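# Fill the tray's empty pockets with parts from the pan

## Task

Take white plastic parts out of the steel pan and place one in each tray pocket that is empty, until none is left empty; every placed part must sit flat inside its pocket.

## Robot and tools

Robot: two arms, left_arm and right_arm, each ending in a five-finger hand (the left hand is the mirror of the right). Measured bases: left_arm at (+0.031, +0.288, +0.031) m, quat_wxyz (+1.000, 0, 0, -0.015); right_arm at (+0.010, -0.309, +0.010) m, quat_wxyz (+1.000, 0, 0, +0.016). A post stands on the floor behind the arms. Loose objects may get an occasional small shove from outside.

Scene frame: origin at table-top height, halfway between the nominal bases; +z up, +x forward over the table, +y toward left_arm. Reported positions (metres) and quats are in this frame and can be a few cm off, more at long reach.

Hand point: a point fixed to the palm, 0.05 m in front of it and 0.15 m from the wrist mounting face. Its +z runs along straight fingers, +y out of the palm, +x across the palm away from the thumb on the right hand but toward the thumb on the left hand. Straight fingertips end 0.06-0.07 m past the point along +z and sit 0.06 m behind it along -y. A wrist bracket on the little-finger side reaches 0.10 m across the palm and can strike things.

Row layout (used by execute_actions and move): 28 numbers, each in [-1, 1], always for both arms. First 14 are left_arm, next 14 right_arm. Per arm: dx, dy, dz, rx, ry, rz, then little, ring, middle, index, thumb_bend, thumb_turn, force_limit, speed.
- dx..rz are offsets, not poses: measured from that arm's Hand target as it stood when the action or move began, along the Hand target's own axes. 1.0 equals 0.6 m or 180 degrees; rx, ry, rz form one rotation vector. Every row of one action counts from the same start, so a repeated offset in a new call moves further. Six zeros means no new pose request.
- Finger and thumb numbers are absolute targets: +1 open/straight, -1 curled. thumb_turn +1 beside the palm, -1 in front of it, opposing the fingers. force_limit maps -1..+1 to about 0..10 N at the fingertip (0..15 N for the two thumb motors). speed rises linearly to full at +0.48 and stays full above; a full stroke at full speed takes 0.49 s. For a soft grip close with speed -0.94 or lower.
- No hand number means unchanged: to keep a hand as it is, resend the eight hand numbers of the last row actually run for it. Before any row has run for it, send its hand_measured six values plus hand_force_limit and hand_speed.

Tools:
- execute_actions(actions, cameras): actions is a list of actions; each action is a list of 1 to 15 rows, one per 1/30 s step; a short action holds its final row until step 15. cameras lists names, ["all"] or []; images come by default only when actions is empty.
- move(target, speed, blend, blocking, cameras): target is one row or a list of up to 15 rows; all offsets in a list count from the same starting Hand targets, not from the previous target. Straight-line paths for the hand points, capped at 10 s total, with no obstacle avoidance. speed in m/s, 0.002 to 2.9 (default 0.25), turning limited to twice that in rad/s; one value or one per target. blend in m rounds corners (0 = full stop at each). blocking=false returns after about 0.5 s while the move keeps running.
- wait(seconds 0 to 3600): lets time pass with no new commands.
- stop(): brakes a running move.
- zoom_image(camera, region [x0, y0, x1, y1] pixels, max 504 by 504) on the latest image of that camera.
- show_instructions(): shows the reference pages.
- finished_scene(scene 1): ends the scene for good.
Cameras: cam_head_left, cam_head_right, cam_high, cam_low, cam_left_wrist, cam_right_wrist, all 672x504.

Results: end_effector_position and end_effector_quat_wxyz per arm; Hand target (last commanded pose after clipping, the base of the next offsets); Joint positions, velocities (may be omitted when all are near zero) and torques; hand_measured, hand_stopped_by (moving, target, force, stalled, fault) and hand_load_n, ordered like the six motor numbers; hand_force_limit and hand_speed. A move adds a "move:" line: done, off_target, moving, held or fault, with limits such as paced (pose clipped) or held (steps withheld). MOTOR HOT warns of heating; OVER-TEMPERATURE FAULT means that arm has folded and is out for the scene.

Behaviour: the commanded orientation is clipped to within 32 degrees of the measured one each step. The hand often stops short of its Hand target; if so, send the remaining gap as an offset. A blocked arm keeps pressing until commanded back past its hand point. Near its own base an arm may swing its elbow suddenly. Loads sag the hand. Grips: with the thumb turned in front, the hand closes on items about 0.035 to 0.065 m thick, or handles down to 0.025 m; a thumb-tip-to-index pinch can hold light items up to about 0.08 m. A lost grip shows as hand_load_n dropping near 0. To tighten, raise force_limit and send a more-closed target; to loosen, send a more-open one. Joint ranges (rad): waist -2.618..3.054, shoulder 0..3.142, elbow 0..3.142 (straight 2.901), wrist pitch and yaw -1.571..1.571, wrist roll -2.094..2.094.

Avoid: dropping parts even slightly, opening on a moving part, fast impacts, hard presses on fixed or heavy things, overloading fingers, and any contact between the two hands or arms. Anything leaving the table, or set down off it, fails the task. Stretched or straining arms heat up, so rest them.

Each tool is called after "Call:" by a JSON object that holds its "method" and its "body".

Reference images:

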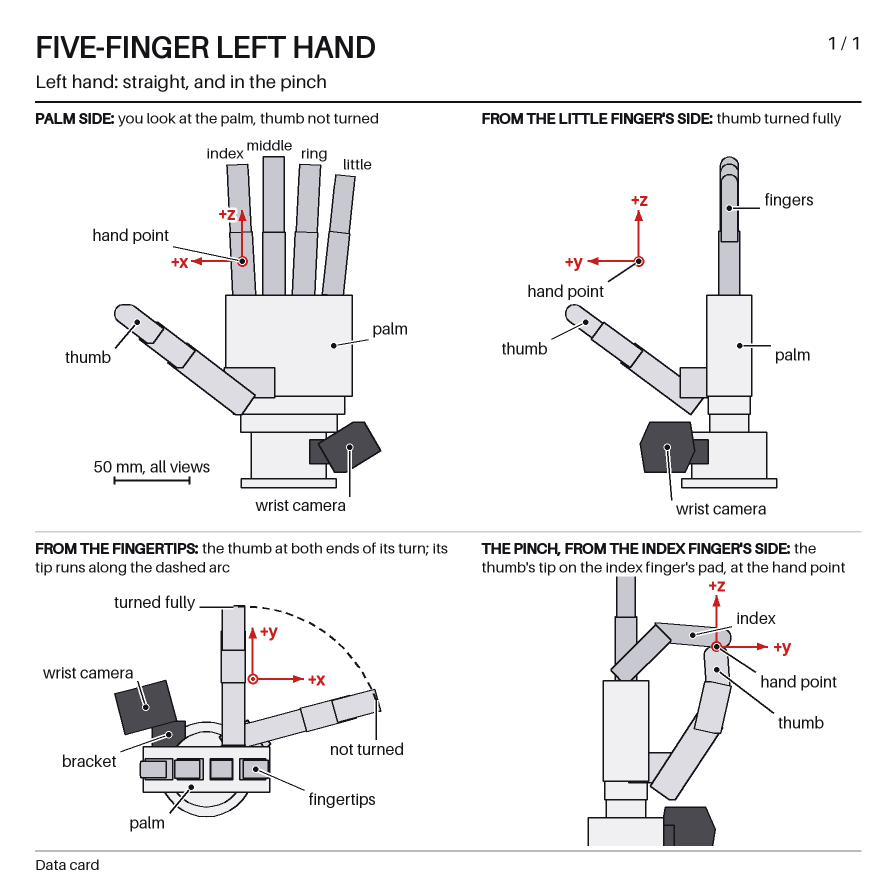

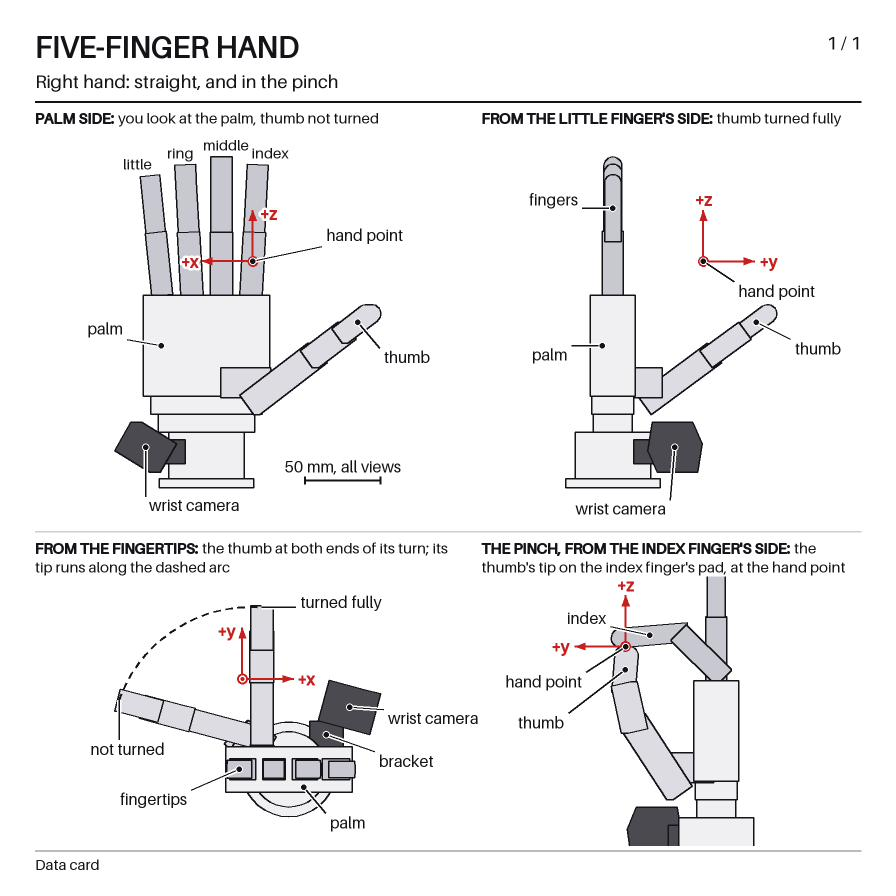

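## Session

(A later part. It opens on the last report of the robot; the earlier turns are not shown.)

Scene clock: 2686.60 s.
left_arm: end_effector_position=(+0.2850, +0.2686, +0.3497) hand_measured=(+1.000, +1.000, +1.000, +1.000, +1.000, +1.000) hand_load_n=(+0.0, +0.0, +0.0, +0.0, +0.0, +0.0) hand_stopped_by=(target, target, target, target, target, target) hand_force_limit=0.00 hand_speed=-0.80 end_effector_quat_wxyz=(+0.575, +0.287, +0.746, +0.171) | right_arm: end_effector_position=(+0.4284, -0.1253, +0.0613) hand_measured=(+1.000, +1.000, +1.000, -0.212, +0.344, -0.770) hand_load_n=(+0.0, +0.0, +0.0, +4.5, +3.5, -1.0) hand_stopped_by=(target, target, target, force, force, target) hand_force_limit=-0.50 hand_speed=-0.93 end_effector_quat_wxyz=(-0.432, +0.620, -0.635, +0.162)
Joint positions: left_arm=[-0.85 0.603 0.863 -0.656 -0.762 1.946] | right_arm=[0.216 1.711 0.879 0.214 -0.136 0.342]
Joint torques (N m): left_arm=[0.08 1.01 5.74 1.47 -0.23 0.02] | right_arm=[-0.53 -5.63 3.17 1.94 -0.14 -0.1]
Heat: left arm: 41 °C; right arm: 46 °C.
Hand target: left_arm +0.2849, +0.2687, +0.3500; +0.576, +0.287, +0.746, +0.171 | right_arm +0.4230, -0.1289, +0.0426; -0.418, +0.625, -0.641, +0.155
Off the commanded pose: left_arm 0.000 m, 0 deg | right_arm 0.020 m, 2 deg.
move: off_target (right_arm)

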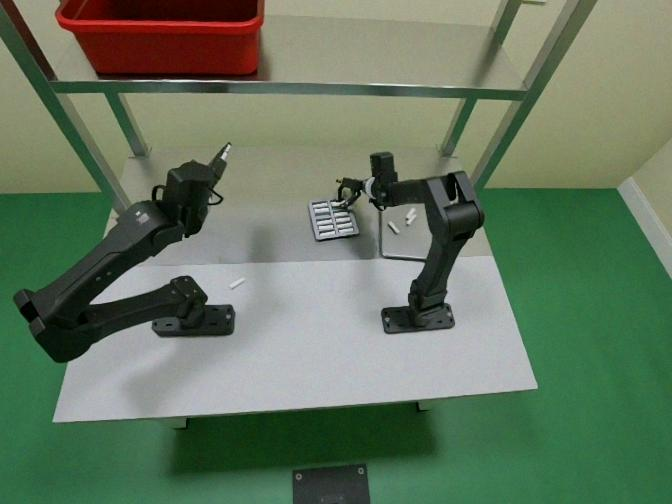

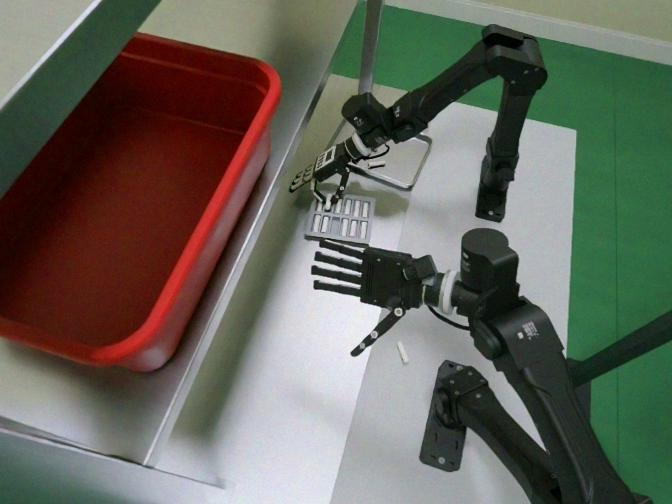

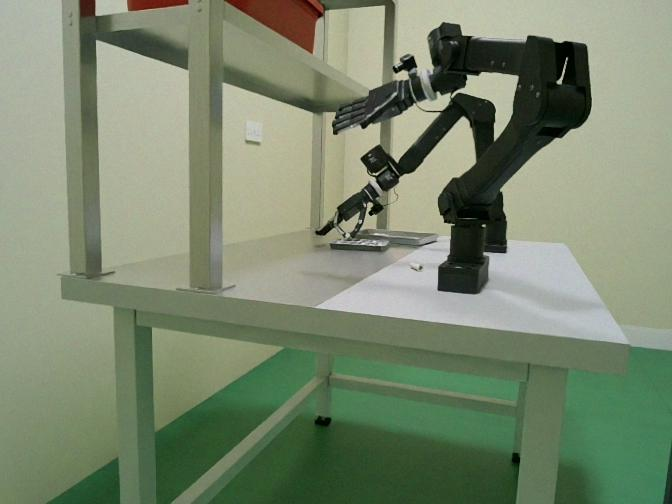

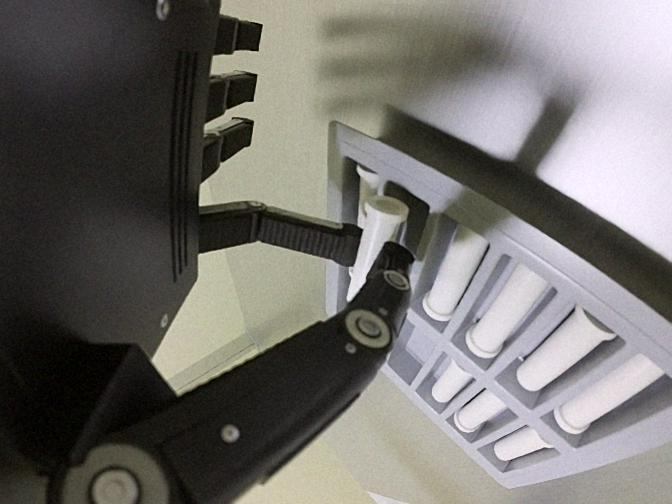

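Call:
{"method": "move", "body": {"target": [0,0,0,0,0,0,1,1,1,1,1,1,0,-0.8,0.00299,0.00945,0.0036,0,0,0,1,1,1,-0.33,0.17,-0.77,-0.5,-0.93], "speed": 0.03, "cameras": ["cam_head_left","cam_high","cam_low","cam_right_wrist"]}}

Call:
{"method": "zoom_image", "body": {"camera": "cam_right_wrist", "region": [330, 160, 450, 250]}}

Call:
{"method": "zoom_image", "body": {"camera": "cam_high", "region": [316, 194, 344, 215]}}

Call:
{"method": "zoom_image", "body": {"camera": "cam_head_left", "region": [326, 196, 350, 214]}}

Call:
{"method": "zoom_image", "body": {"camera": "cam_low", "region": [334, 232, 362, 253]}}

Scene clock: 2695.70 s.
left_arm: end_effector_position=(+0.2850, +0.2686, +0.3497) hand_measured=(+1.000, +1.000, +1.000, +1.000, +1.000, +1.000) hand_load_n=(+0.0, +0.0, +0.0, +0.0, +0.0, +0.0) hand_stopped_by=(target, target, target, target, target, target) hand_force_limit=0.00 hand_speed=-0.80 end_effector_quat_wxyz=(+0.575, +0.287, +0.746, +0.171) | right_arm: end_effector_position=(+0.4270, -0.1255, +0.0560) hand_measured=(+1.000, +1.000, +1.000, -0.212, +0.344, -0.770) hand_load_n=(+0.0, +0.0, +0.0, +4.5, +3.5, -0.5) hand_stopped_by=(target, target, target, force, force, target) hand_force_limit=-0.50 hand_speed=-0.93 end_effector_quat_wxyz=(-0.433, +0.620, -0.634, +0.162)
Joint positions: left_arm=[-0.85 0.603 0.863 -0.656 -0.762 1.946] | right_arm=[0.216 1.719 0.861 0.242 -0.137 0.342]
Joint torques (N m): left_arm=[0.06 0.98 5.72 1.47 -0.23 0.02] | right_arm=[-0.42 -5.56 3.03 1.95 -0.13 -0.09]
Heat: left arm: 41 °C; right arm: 47 °C.
Hand target: left_arm +0.2849, +0.2687, +0.3500; +0.576, +0.287, +0.746, +0.171 | right_arm +0.4210, -0.1290, +0.0364; -0.418, +0.625, -0.641, +0.155
Off the commanded pose: left_arm 0.000 m, 0 deg | right_arm 0.021 m, 2 deg.
move: off_target (right_arm)

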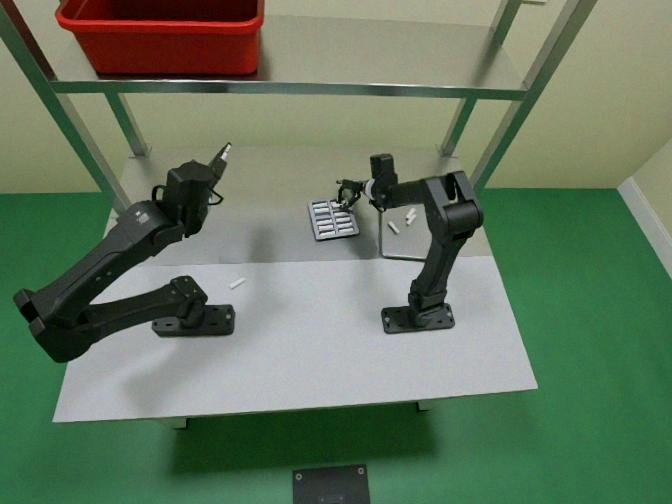

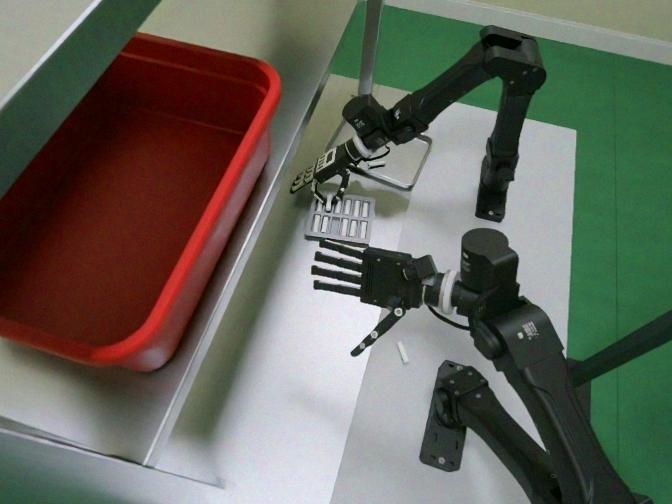

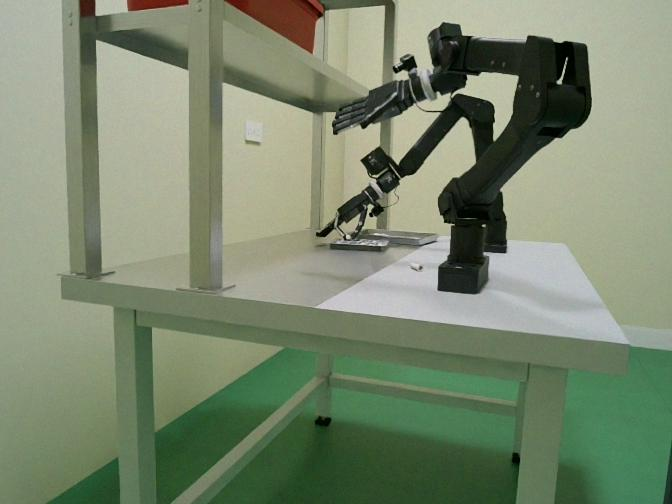

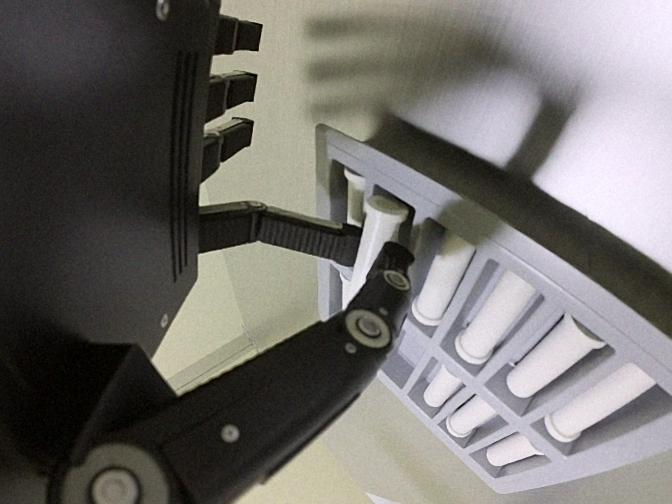

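Scaled by 4.200 from the camera's image (finer frame: 960x720).

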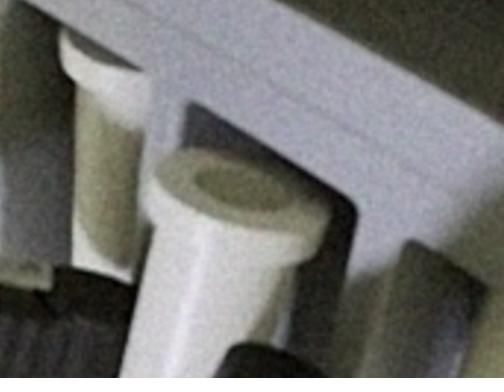

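Scaled by 18.000 from the camera's image (finer frame: 960x720).

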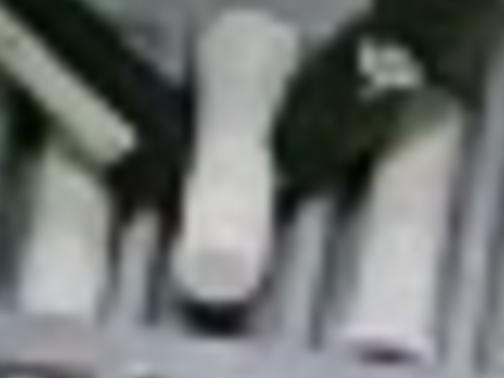

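Scaled by 21.000 from the camera's image (finer frame: 960x720).

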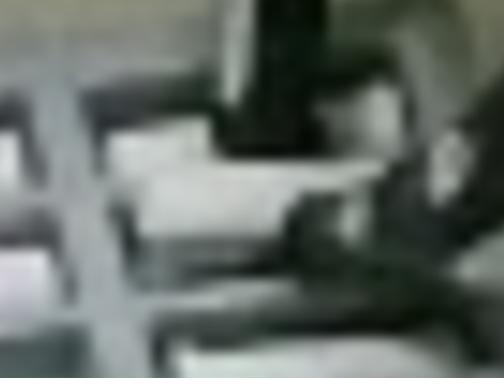

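Scaled by 18.000 from the camera's image (finer frame: 960x720).

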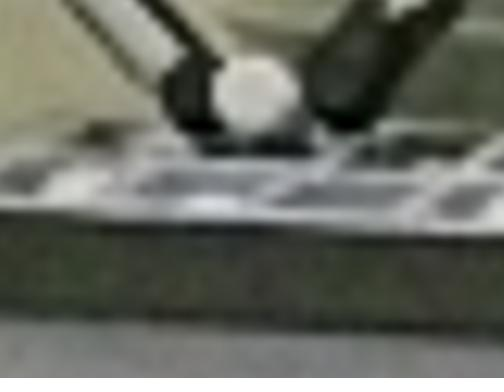

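Call:
{"method": "move", "body": {"target": [0,0,0,0,0,0,1,1,1,1,1,1,0,-0.8,-0.00037,0.00304,-0.0001,0,0,0,1,1,1,-0.33,0.17,-0.77,-0.5,-0.93], "speed": 0.03, "cameras": ["cam_head_left","cam_high","cam_low","cam_right_wrist"]}}

Call:
{"method": "zoom_image", "body": {"camera": "cam_right_wrist", "region": [330, 160, 450, 250]}}

Call:
{"method": "zoom_image", "body": {"camera": "cam_high", "region": [316, 194, 344, 215]}}

Call:
{"method": "zoom_image", "body": {"camera": "cam_head_left", "region": [326, 196, 350, 214]}}

Call:
{"method": "zoom_image", "body": {"camera": "cam_low", "region": [334, 232, 362, 253]}}

Scene clock: 2734.67 s.
left_arm: end_effector_position=(+0.2850, +0.2686, +0.3497) hand_measured=(+1.000, +1.000, +1.000, +1.000, +1.000, +1.000) hand_load_n=(+0.5, +0.0, +0.0, +0.0, +0.0, +0.0) hand_stopped_by=(target, target, target, target, target, target) hand_force_limit=0.00 hand_speed=-0.80 end_effector_quat_wxyz=(+0.575, +0.287, +0.746, +0.171) | right_arm: end_effector_position=(+0.4268, -0.1255, +0.0554) hand_measured=(+1.000, +1.000, +1.000, -0.212, +0.344, -0.770) hand_load_n=(+0.0, +0.0, +0.0, +4.0, +3.5, -1.0) hand_stopped_by=(target, target, target, force, force, target) hand_force_limit=-0.50 hand_speed=-0.93 end_effector_quat_wxyz=(-0.434, +0.619, -0.633, +0.163)
Joint positions: left_arm=[-0.85 0.603 0.863 -0.656 -0.762 1.946] | right_arm=[0.216 1.719 0.854 0.253 -0.137 0.342]
Joint torques (N m): left_arm=[0.06 0.98 5.72 1.47 -0.24 0.02] | right_arm=[-0.23 -5.59 3 1.9 -0.1 -0.07]
Heat: left arm: 41 °C; right arm: 47 °C.
Hand target: left_arm +0.2849, +0.2687, +0.3500; +0.576, +0.287, +0.746, +0.171 | right_arm +0.4196, -0.1285, +0.0351; -0.417, +0.625, -0.641, +0.155
Off the commanded pose: left_arm 0.000 m, 0 deg | right_arm 0.022 m, 2 deg.
move: off_target (right_arm)

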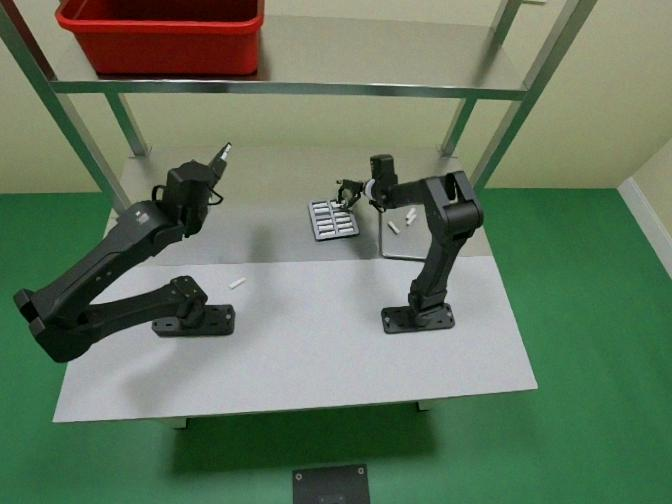

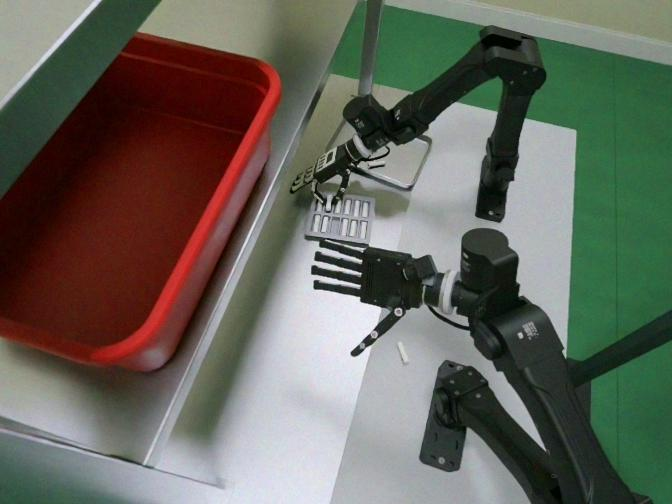

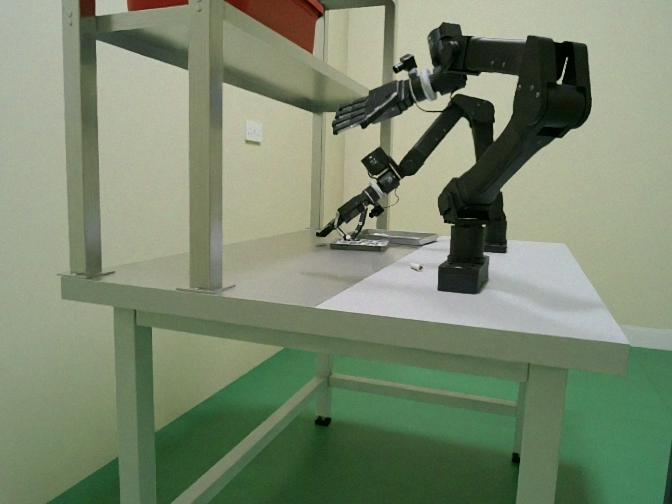

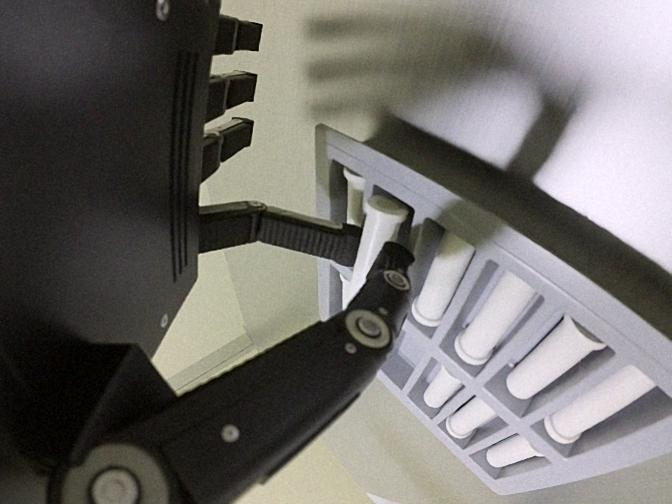

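Scaled by 4.200 from the camera's image (finer frame: 960x720).

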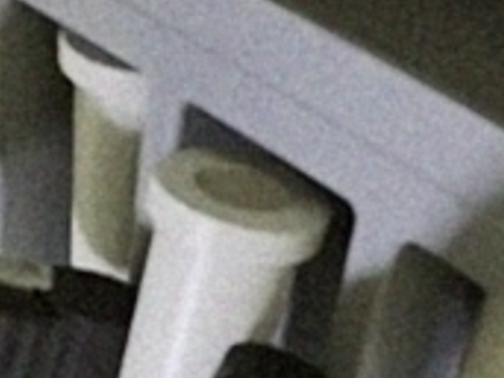

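Scaled by 18.000 from the camera's image (finer frame: 960x720).

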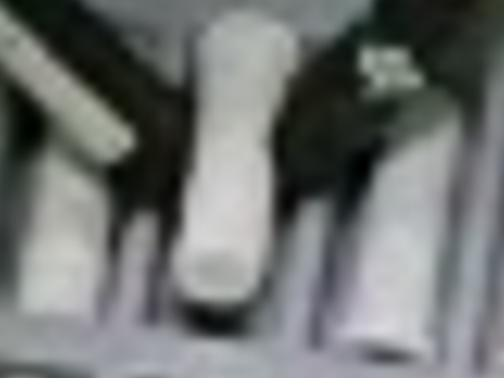

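Scaled by 21.000 from the camera's image (finer frame: 960x720).

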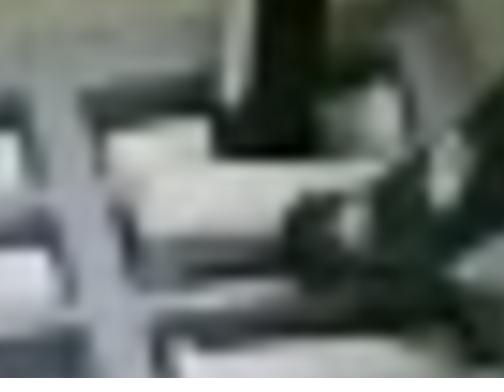

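Scaled by 18.000 from the camera's image (finer frame: 960x720).

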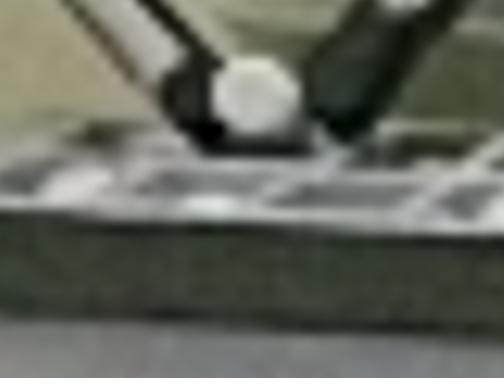

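Call:
{"method": "move", "body": {"target": [0,0,0,0,0,0,1,1,1,1,1,1,0,-0.8,-0.0002,0.00344,-0.00143,0,0,0,1,1,1,-0.33,0.17,-0.77,-0.5,-0.93], "speed": 0.03, "cameras": ["cam_head_left","cam_high","cam_low","cam_right_wrist"]}}

Call:
{"method": "zoom_image", "body": {"camera": "cam_right_wrist", "region": [330, 160, 450, 250]}}

Call:
{"method": "zoom_image", "body": {"camera": "cam_high", "region": [316, 194, 344, 215]}}

Call:
{"method": "zoom_image", "body": {"camera": "cam_head_left", "region": [320, 194, 356, 221]}}

Call:
{"method": "zoom_image", "body": {"camera": "cam_low", "region": [334, 232, 362, 253]}}

Scene clock: 2769.23 s.
left_arm: end_effector_position=(+0.2850, +0.2686, +0.3497) hand_measured=(+1.000, +1.000, +1.000, +1.000, +1.000, +1.000) hand_load_n=(+0.0, +0.0, +0.0, +0.0, +0.0, +0.0) hand_stopped_by=(target, target, target, target, target, target) hand_force_limit=0.00 hand_speed=-0.80 end_effector_quat_wxyz=(+0.575, +0.287, +0.746, +0.171) | right_arm: end_effector_position=(+0.4268, -0.1254, +0.0551) hand_measured=(+1.000, +1.000, +1.000, -0.212, +0.344, -0.770) hand_load_n=(-0.5, +0.0, +0.0, +3.5, +4.0, -1.0) hand_stopped_by=(target, target, target, force, force, target) hand_force_limit=-0.50 hand_speed=-0.93 end_effector_quat_wxyz=(-0.437, +0.618, -0.632, +0.164)
Joint positions: left_arm=[-0.85 0.603 0.863 -0.656 -0.762 1.946] | right_arm=[0.216 1.719 0.847 0.266 -0.138 0.342]
Joint torques (N m): left_arm=[0.08 0.99 5.74 1.47 -0.23 0.02] | right_arm=[-0.02 -5.85 2.84 1.83 -0.08 -0.06]
Heat: left arm: 41 °C; right arm: 47 °C.
Hand target: left_arm +0.2849, +0.2687, +0.3500; +0.576, +0.287, +0.746, +0.171 | right_arm +0.4176, -0.1283, +0.0343; -0.418, +0.625, -0.641, +0.155
Off the commanded pose: left_arm 0.000 m, 0 deg | right_arm 0.023 m, 3 deg.
move: off_target (right_arm)

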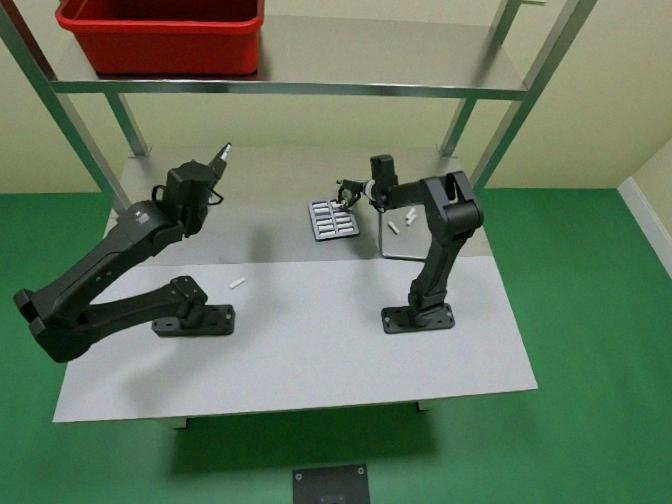

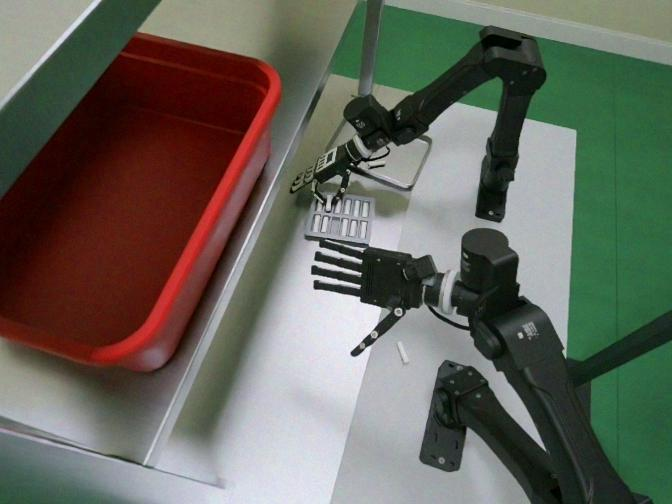

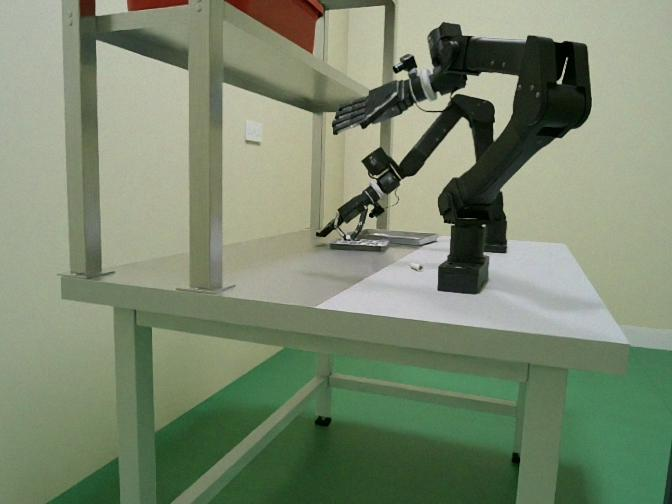

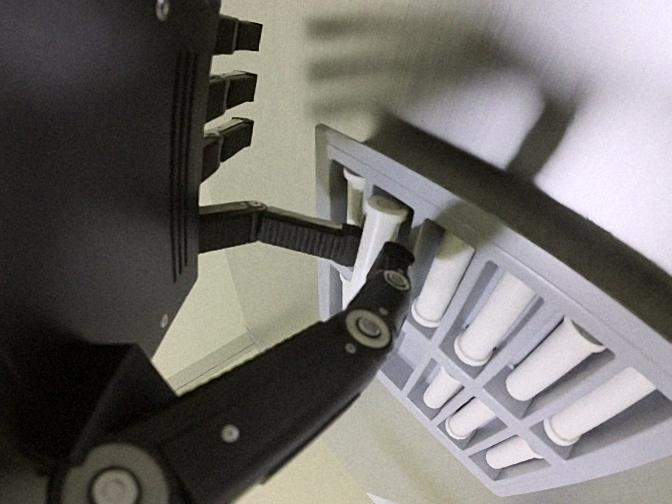

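Scaled by 4.200 from the camera's image (finer frame: 960x720).

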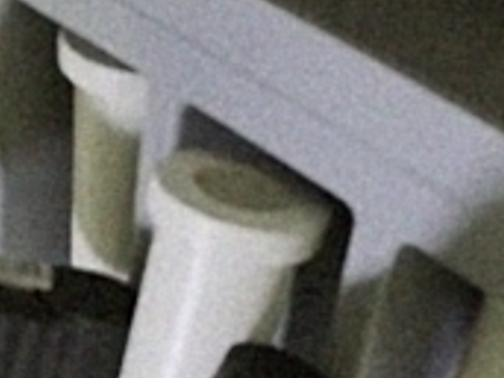

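Scaled by 18.000 from the camera's image (finer frame: 960x720).

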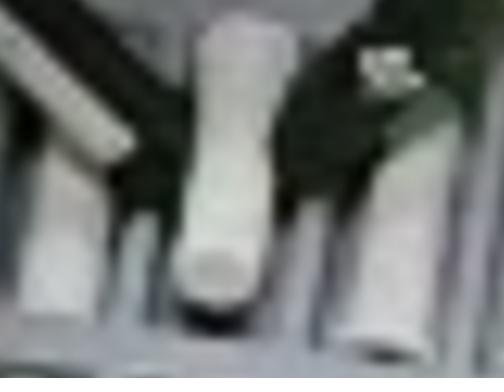

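Scaled by 14.000 from the camera's image (finer frame: 960x720).

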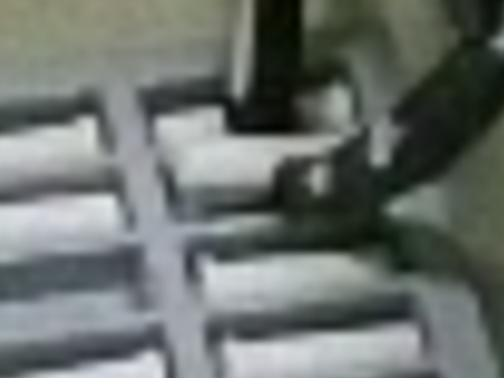

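Scaled by 18.000 from the camera's image (finer frame: 960x720).

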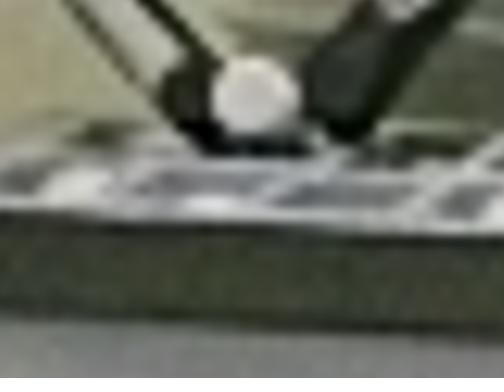

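Call:
{"method": "move", "body": {"target": [[0,0,0,0,0,0,1,1,1,1,1,1,0,-0.8,-0.0127,-0.03766,-0.01663,0,0,0,1,1,1,-0.33,0.17,-0.77,-0.5,-0.93],[0,0,0,0,0,0,1,1,1,1,1,1,0,-0.8,-0.0006,-0.00579,-0.0002,0,0,0,1,1,1,-0.33,0.17,-0.77,-0.5,-0.93]], "speed": 0.03, "cameras": ["cam_head_left","cam_high","cam_low","cam_right_wrist"]}}

Call:
{"method": "zoom_image", "body": {"camera": "cam_right_wrist", "region": [330, 160, 450, 250]}}

Call:
{"method": "zoom_image", "body": {"camera": "cam_high", "region": [316, 194, 344, 215]}}

Call:
{"method": "zoom_image", "body": {"camera": "cam_head_left", "region": [326, 196, 350, 214]}}

Call:
{"method": "zoom_image", "body": {"camera": "cam_low", "region": [334, 232, 362, 253]}}

Scene clock: 2793.90 s.
left_arm: end_effector_position=(+0.2850, +0.2686, +0.3497) hand_measured=(+1.000, +1.000, +1.000, +1.000, +1.000, +1.000) hand_load_n=(+0.0, +0.0, +0.0, +0.0, +0.0, +0.0) hand_stopped_by=(target, target, target, target, target, target) hand_force_limit=0.00 hand_speed=-0.80 end_effector_quat_wxyz=(+0.575, +0.287, +0.746, +0.171) | right_arm: end_effector_position=(+0.4260, -0.1251, +0.0554) hand_measured=(+1.000, +1.000, +1.000, -0.212, +0.344, -0.770) hand_load_n=(+0.0, +0.0, +0.0, +4.0, +4.0, -1.0) hand_stopped_by=(target, target, target, force, force, target) hand_force_limit=-0.50 hand_speed=-0.93 end_effector_quat_wxyz=(-0.433, +0.620, -0.634, +0.161)
Joint positions: left_arm=[-0.85 0.603 0.863 -0.656 -0.762 1.946] | right_arm=[0.216 1.719 0.858 0.243 -0.14 0.342]
Joint torques (N m): left_arm=[0.09 1.01 5.72 1.47 -0.23 0.02] | right_arm=[-0.25 -5.87 3.02 1.91 -0.08 -0.07]
Heat: left arm: 41 °C; right arm: 47 °C.
Hand target: left_arm +0.2849, +0.2687, +0.3500; +0.576, +0.287, +0.746, +0.171 | right_arm +0.4199, -0.1285, +0.0371; -0.418, +0.625, -0.641, +0.155
Off the commanded pose: left_arm 0.000 m, 0 deg | right_arm 0.020 m, 2 deg.
move: off_target (right_arm)

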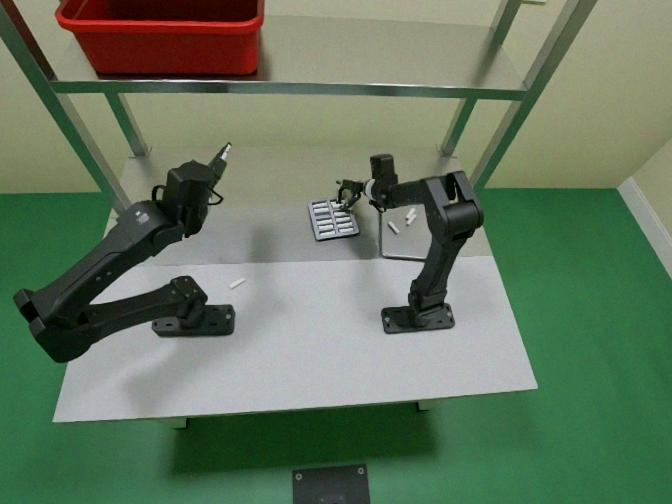

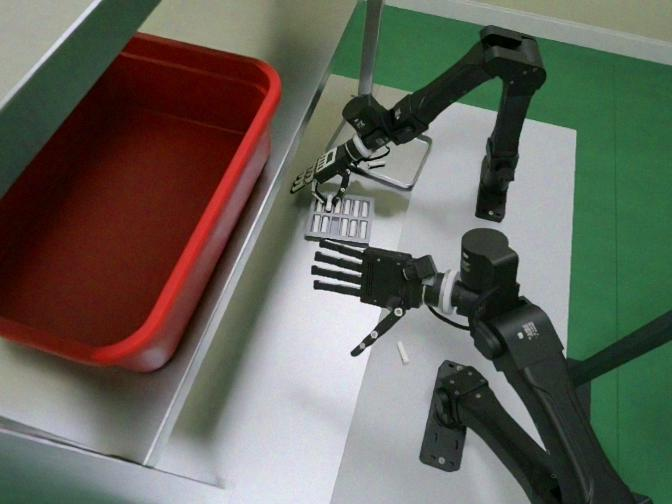

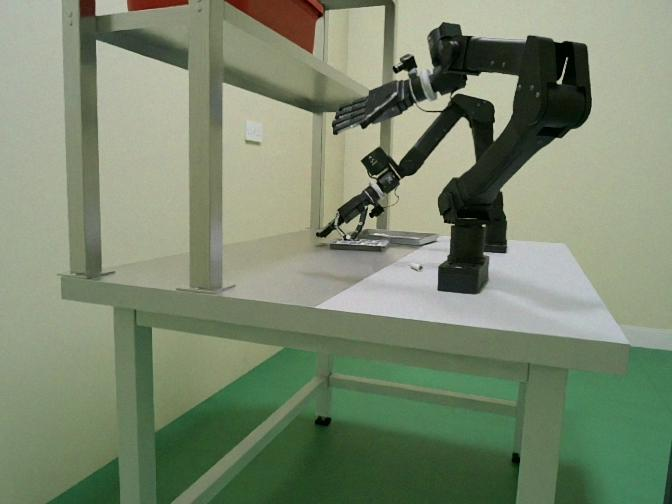

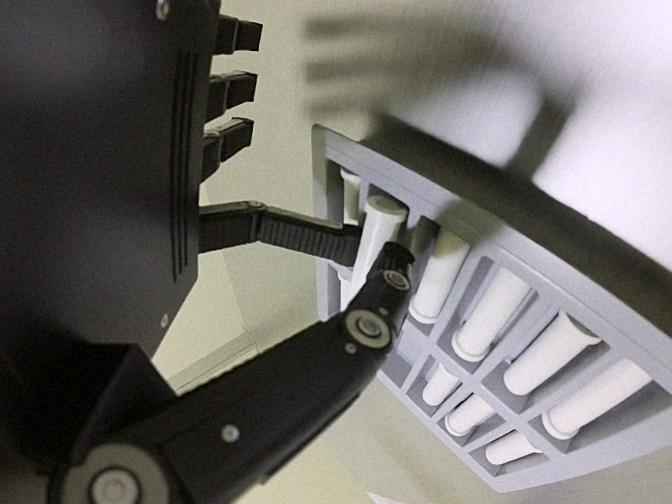

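Scaled by 4.200 from the camera's image (finer frame: 960x720).

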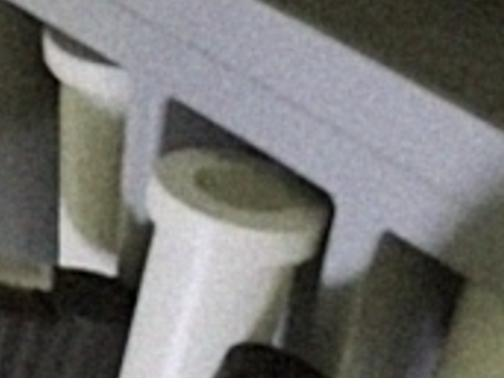

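Scaled by 18.000 from the camera's image (finer frame: 960x720).

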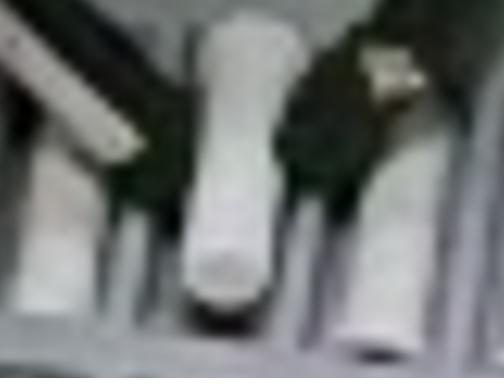

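Scaled by 21.000 from the camera's image (finer frame: 960x720).

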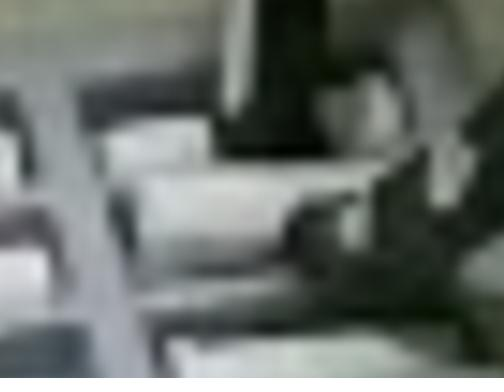

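Scaled by 18.000 from the camera's image (finer frame: 960x720).

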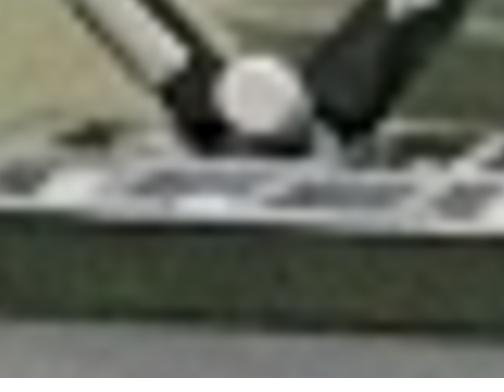

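Call:
{"method": "move", "body": {"target": [0,0,0,0,0,0,1,1,1,1,1,1,0,-0.8,-0.00992,-0.03131,-0.01197,0,0,0,1,1,1,-0.33,0.17,-0.77,-0.5,-0.93], "speed": 0.03, "cameras": ["cam_head_left","cam_high","cam_low","cam_right_wrist"]}}

Call:
{"method": "zoom_image", "body": {"camera": "cam_right_wrist", "region": [330, 160, 450, 250]}}

Call:
{"method": "zoom_image", "body": {"camera": "cam_high", "region": [316, 194, 344, 215]}}

Call:
{"method": "zoom_image", "body": {"camera": "cam_head_left", "region": [326, 196, 350, 214]}}

Call:
{"method": "zoom_image", "body": {"camera": "cam_low", "region": [334, 232, 362, 253]}}

Scene clock: 2869.87 s.
left_arm: end_effector_position=(+0.2850, +0.2686, +0.3497) hand_measured=(+1.000, +1.000, +1.000, +1.000, +1.000, +1.000) hand_load_n=(+0.0, -0.5, +0.5, +0.0, +0.0, +0.0) hand_stopped_by=(target, target, target, target, target, target) hand_force_limit=0.00 hand_speed=-0.80 end_effector_quat_wxyz=(+0.575, +0.287, +0.746, +0.171) | right_arm: end_effector_position=(+0.4262, -0.1251, +0.0577) hand_measured=(+1.000, +1.000, +1.000, -0.212, +0.344, -0.770) hand_load_n=(+0.0, +0.0, +0.0, +4.5, +3.5, -0.5) hand_stopped_by=(target, target, target, force, force, target) hand_force_limit=-0.50 hand_speed=-0.93 end_effector_quat_wxyz=(-0.424, +0.623, -0.638, +0.156)
Joint positions: left_arm=[-0.85 0.603 0.863 -0.656 -0.762 1.946] | right_arm=[0.216 1.719 0.889 0.189 -0.14 0.342]
Joint torques (N m): left_arm=[0.08 0.99 5.72 1.47 -0.23 0.01] | right_arm=[-0.64 -7.84 5.55 1.54 -0.12 -0.1]
Heat: left arm: 41 °C; right arm: 47 °C.
Hand target: left_arm +0.2849, +0.2687, +0.3500; +0.576, +0.287, +0.746, +0.171 | right_arm +0.4264, -0.1286, +0.0568; -0.418, +0.625, -0.641, +0.155
Off the commanded pose: left_arm 0.000 m, 0 deg | right_arm 0.004 m, 1 deg.
move: done

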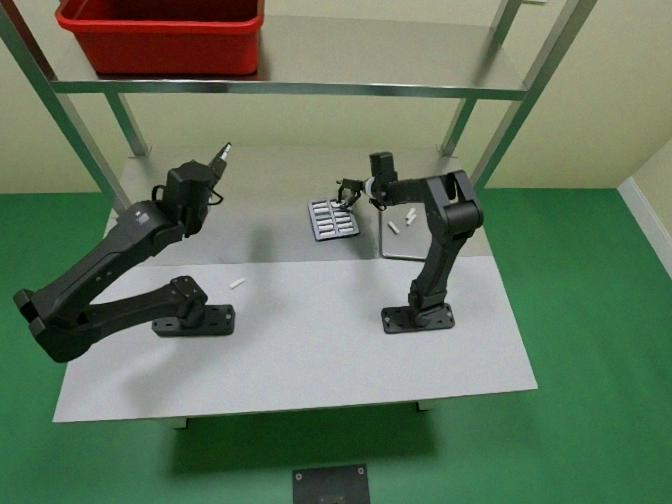

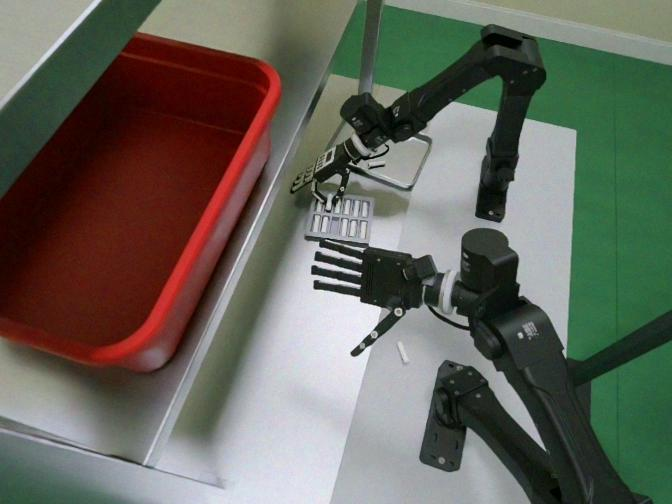

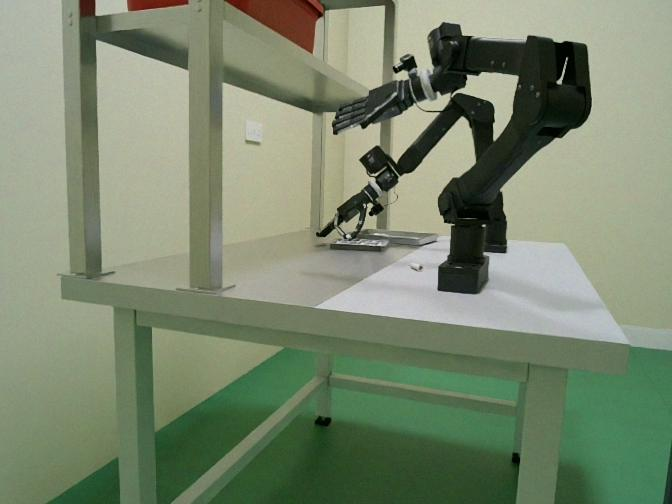

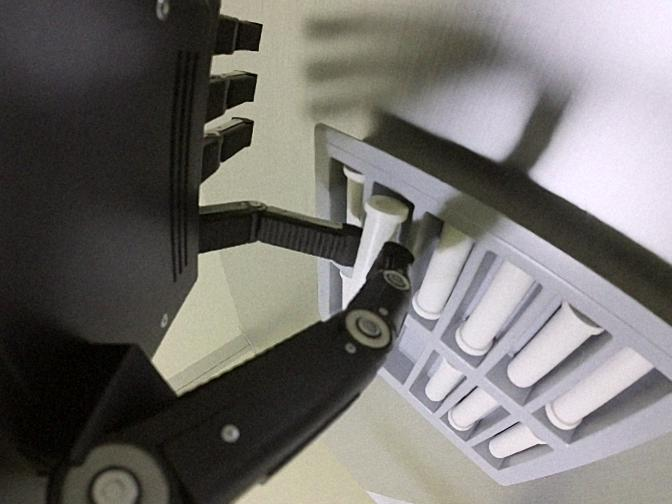

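Scaled by 4.200 from the camera's image (finer frame: 960x720).

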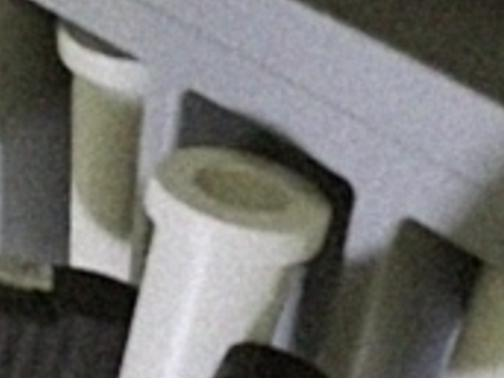

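Scaled by 18.000 from the camera's image (finer frame: 960x720).

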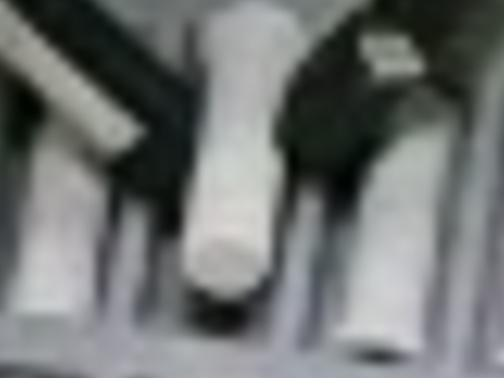

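Scaled by 21.000 from the camera's image (finer frame: 960x720).

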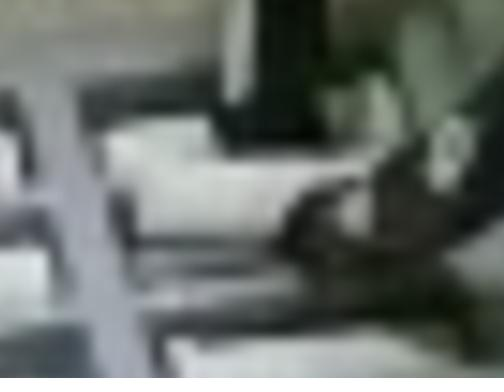

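Scaled by 18.000 from the camera's image (finer frame: 960x720).

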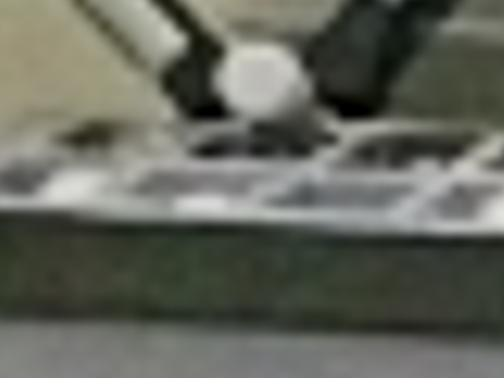

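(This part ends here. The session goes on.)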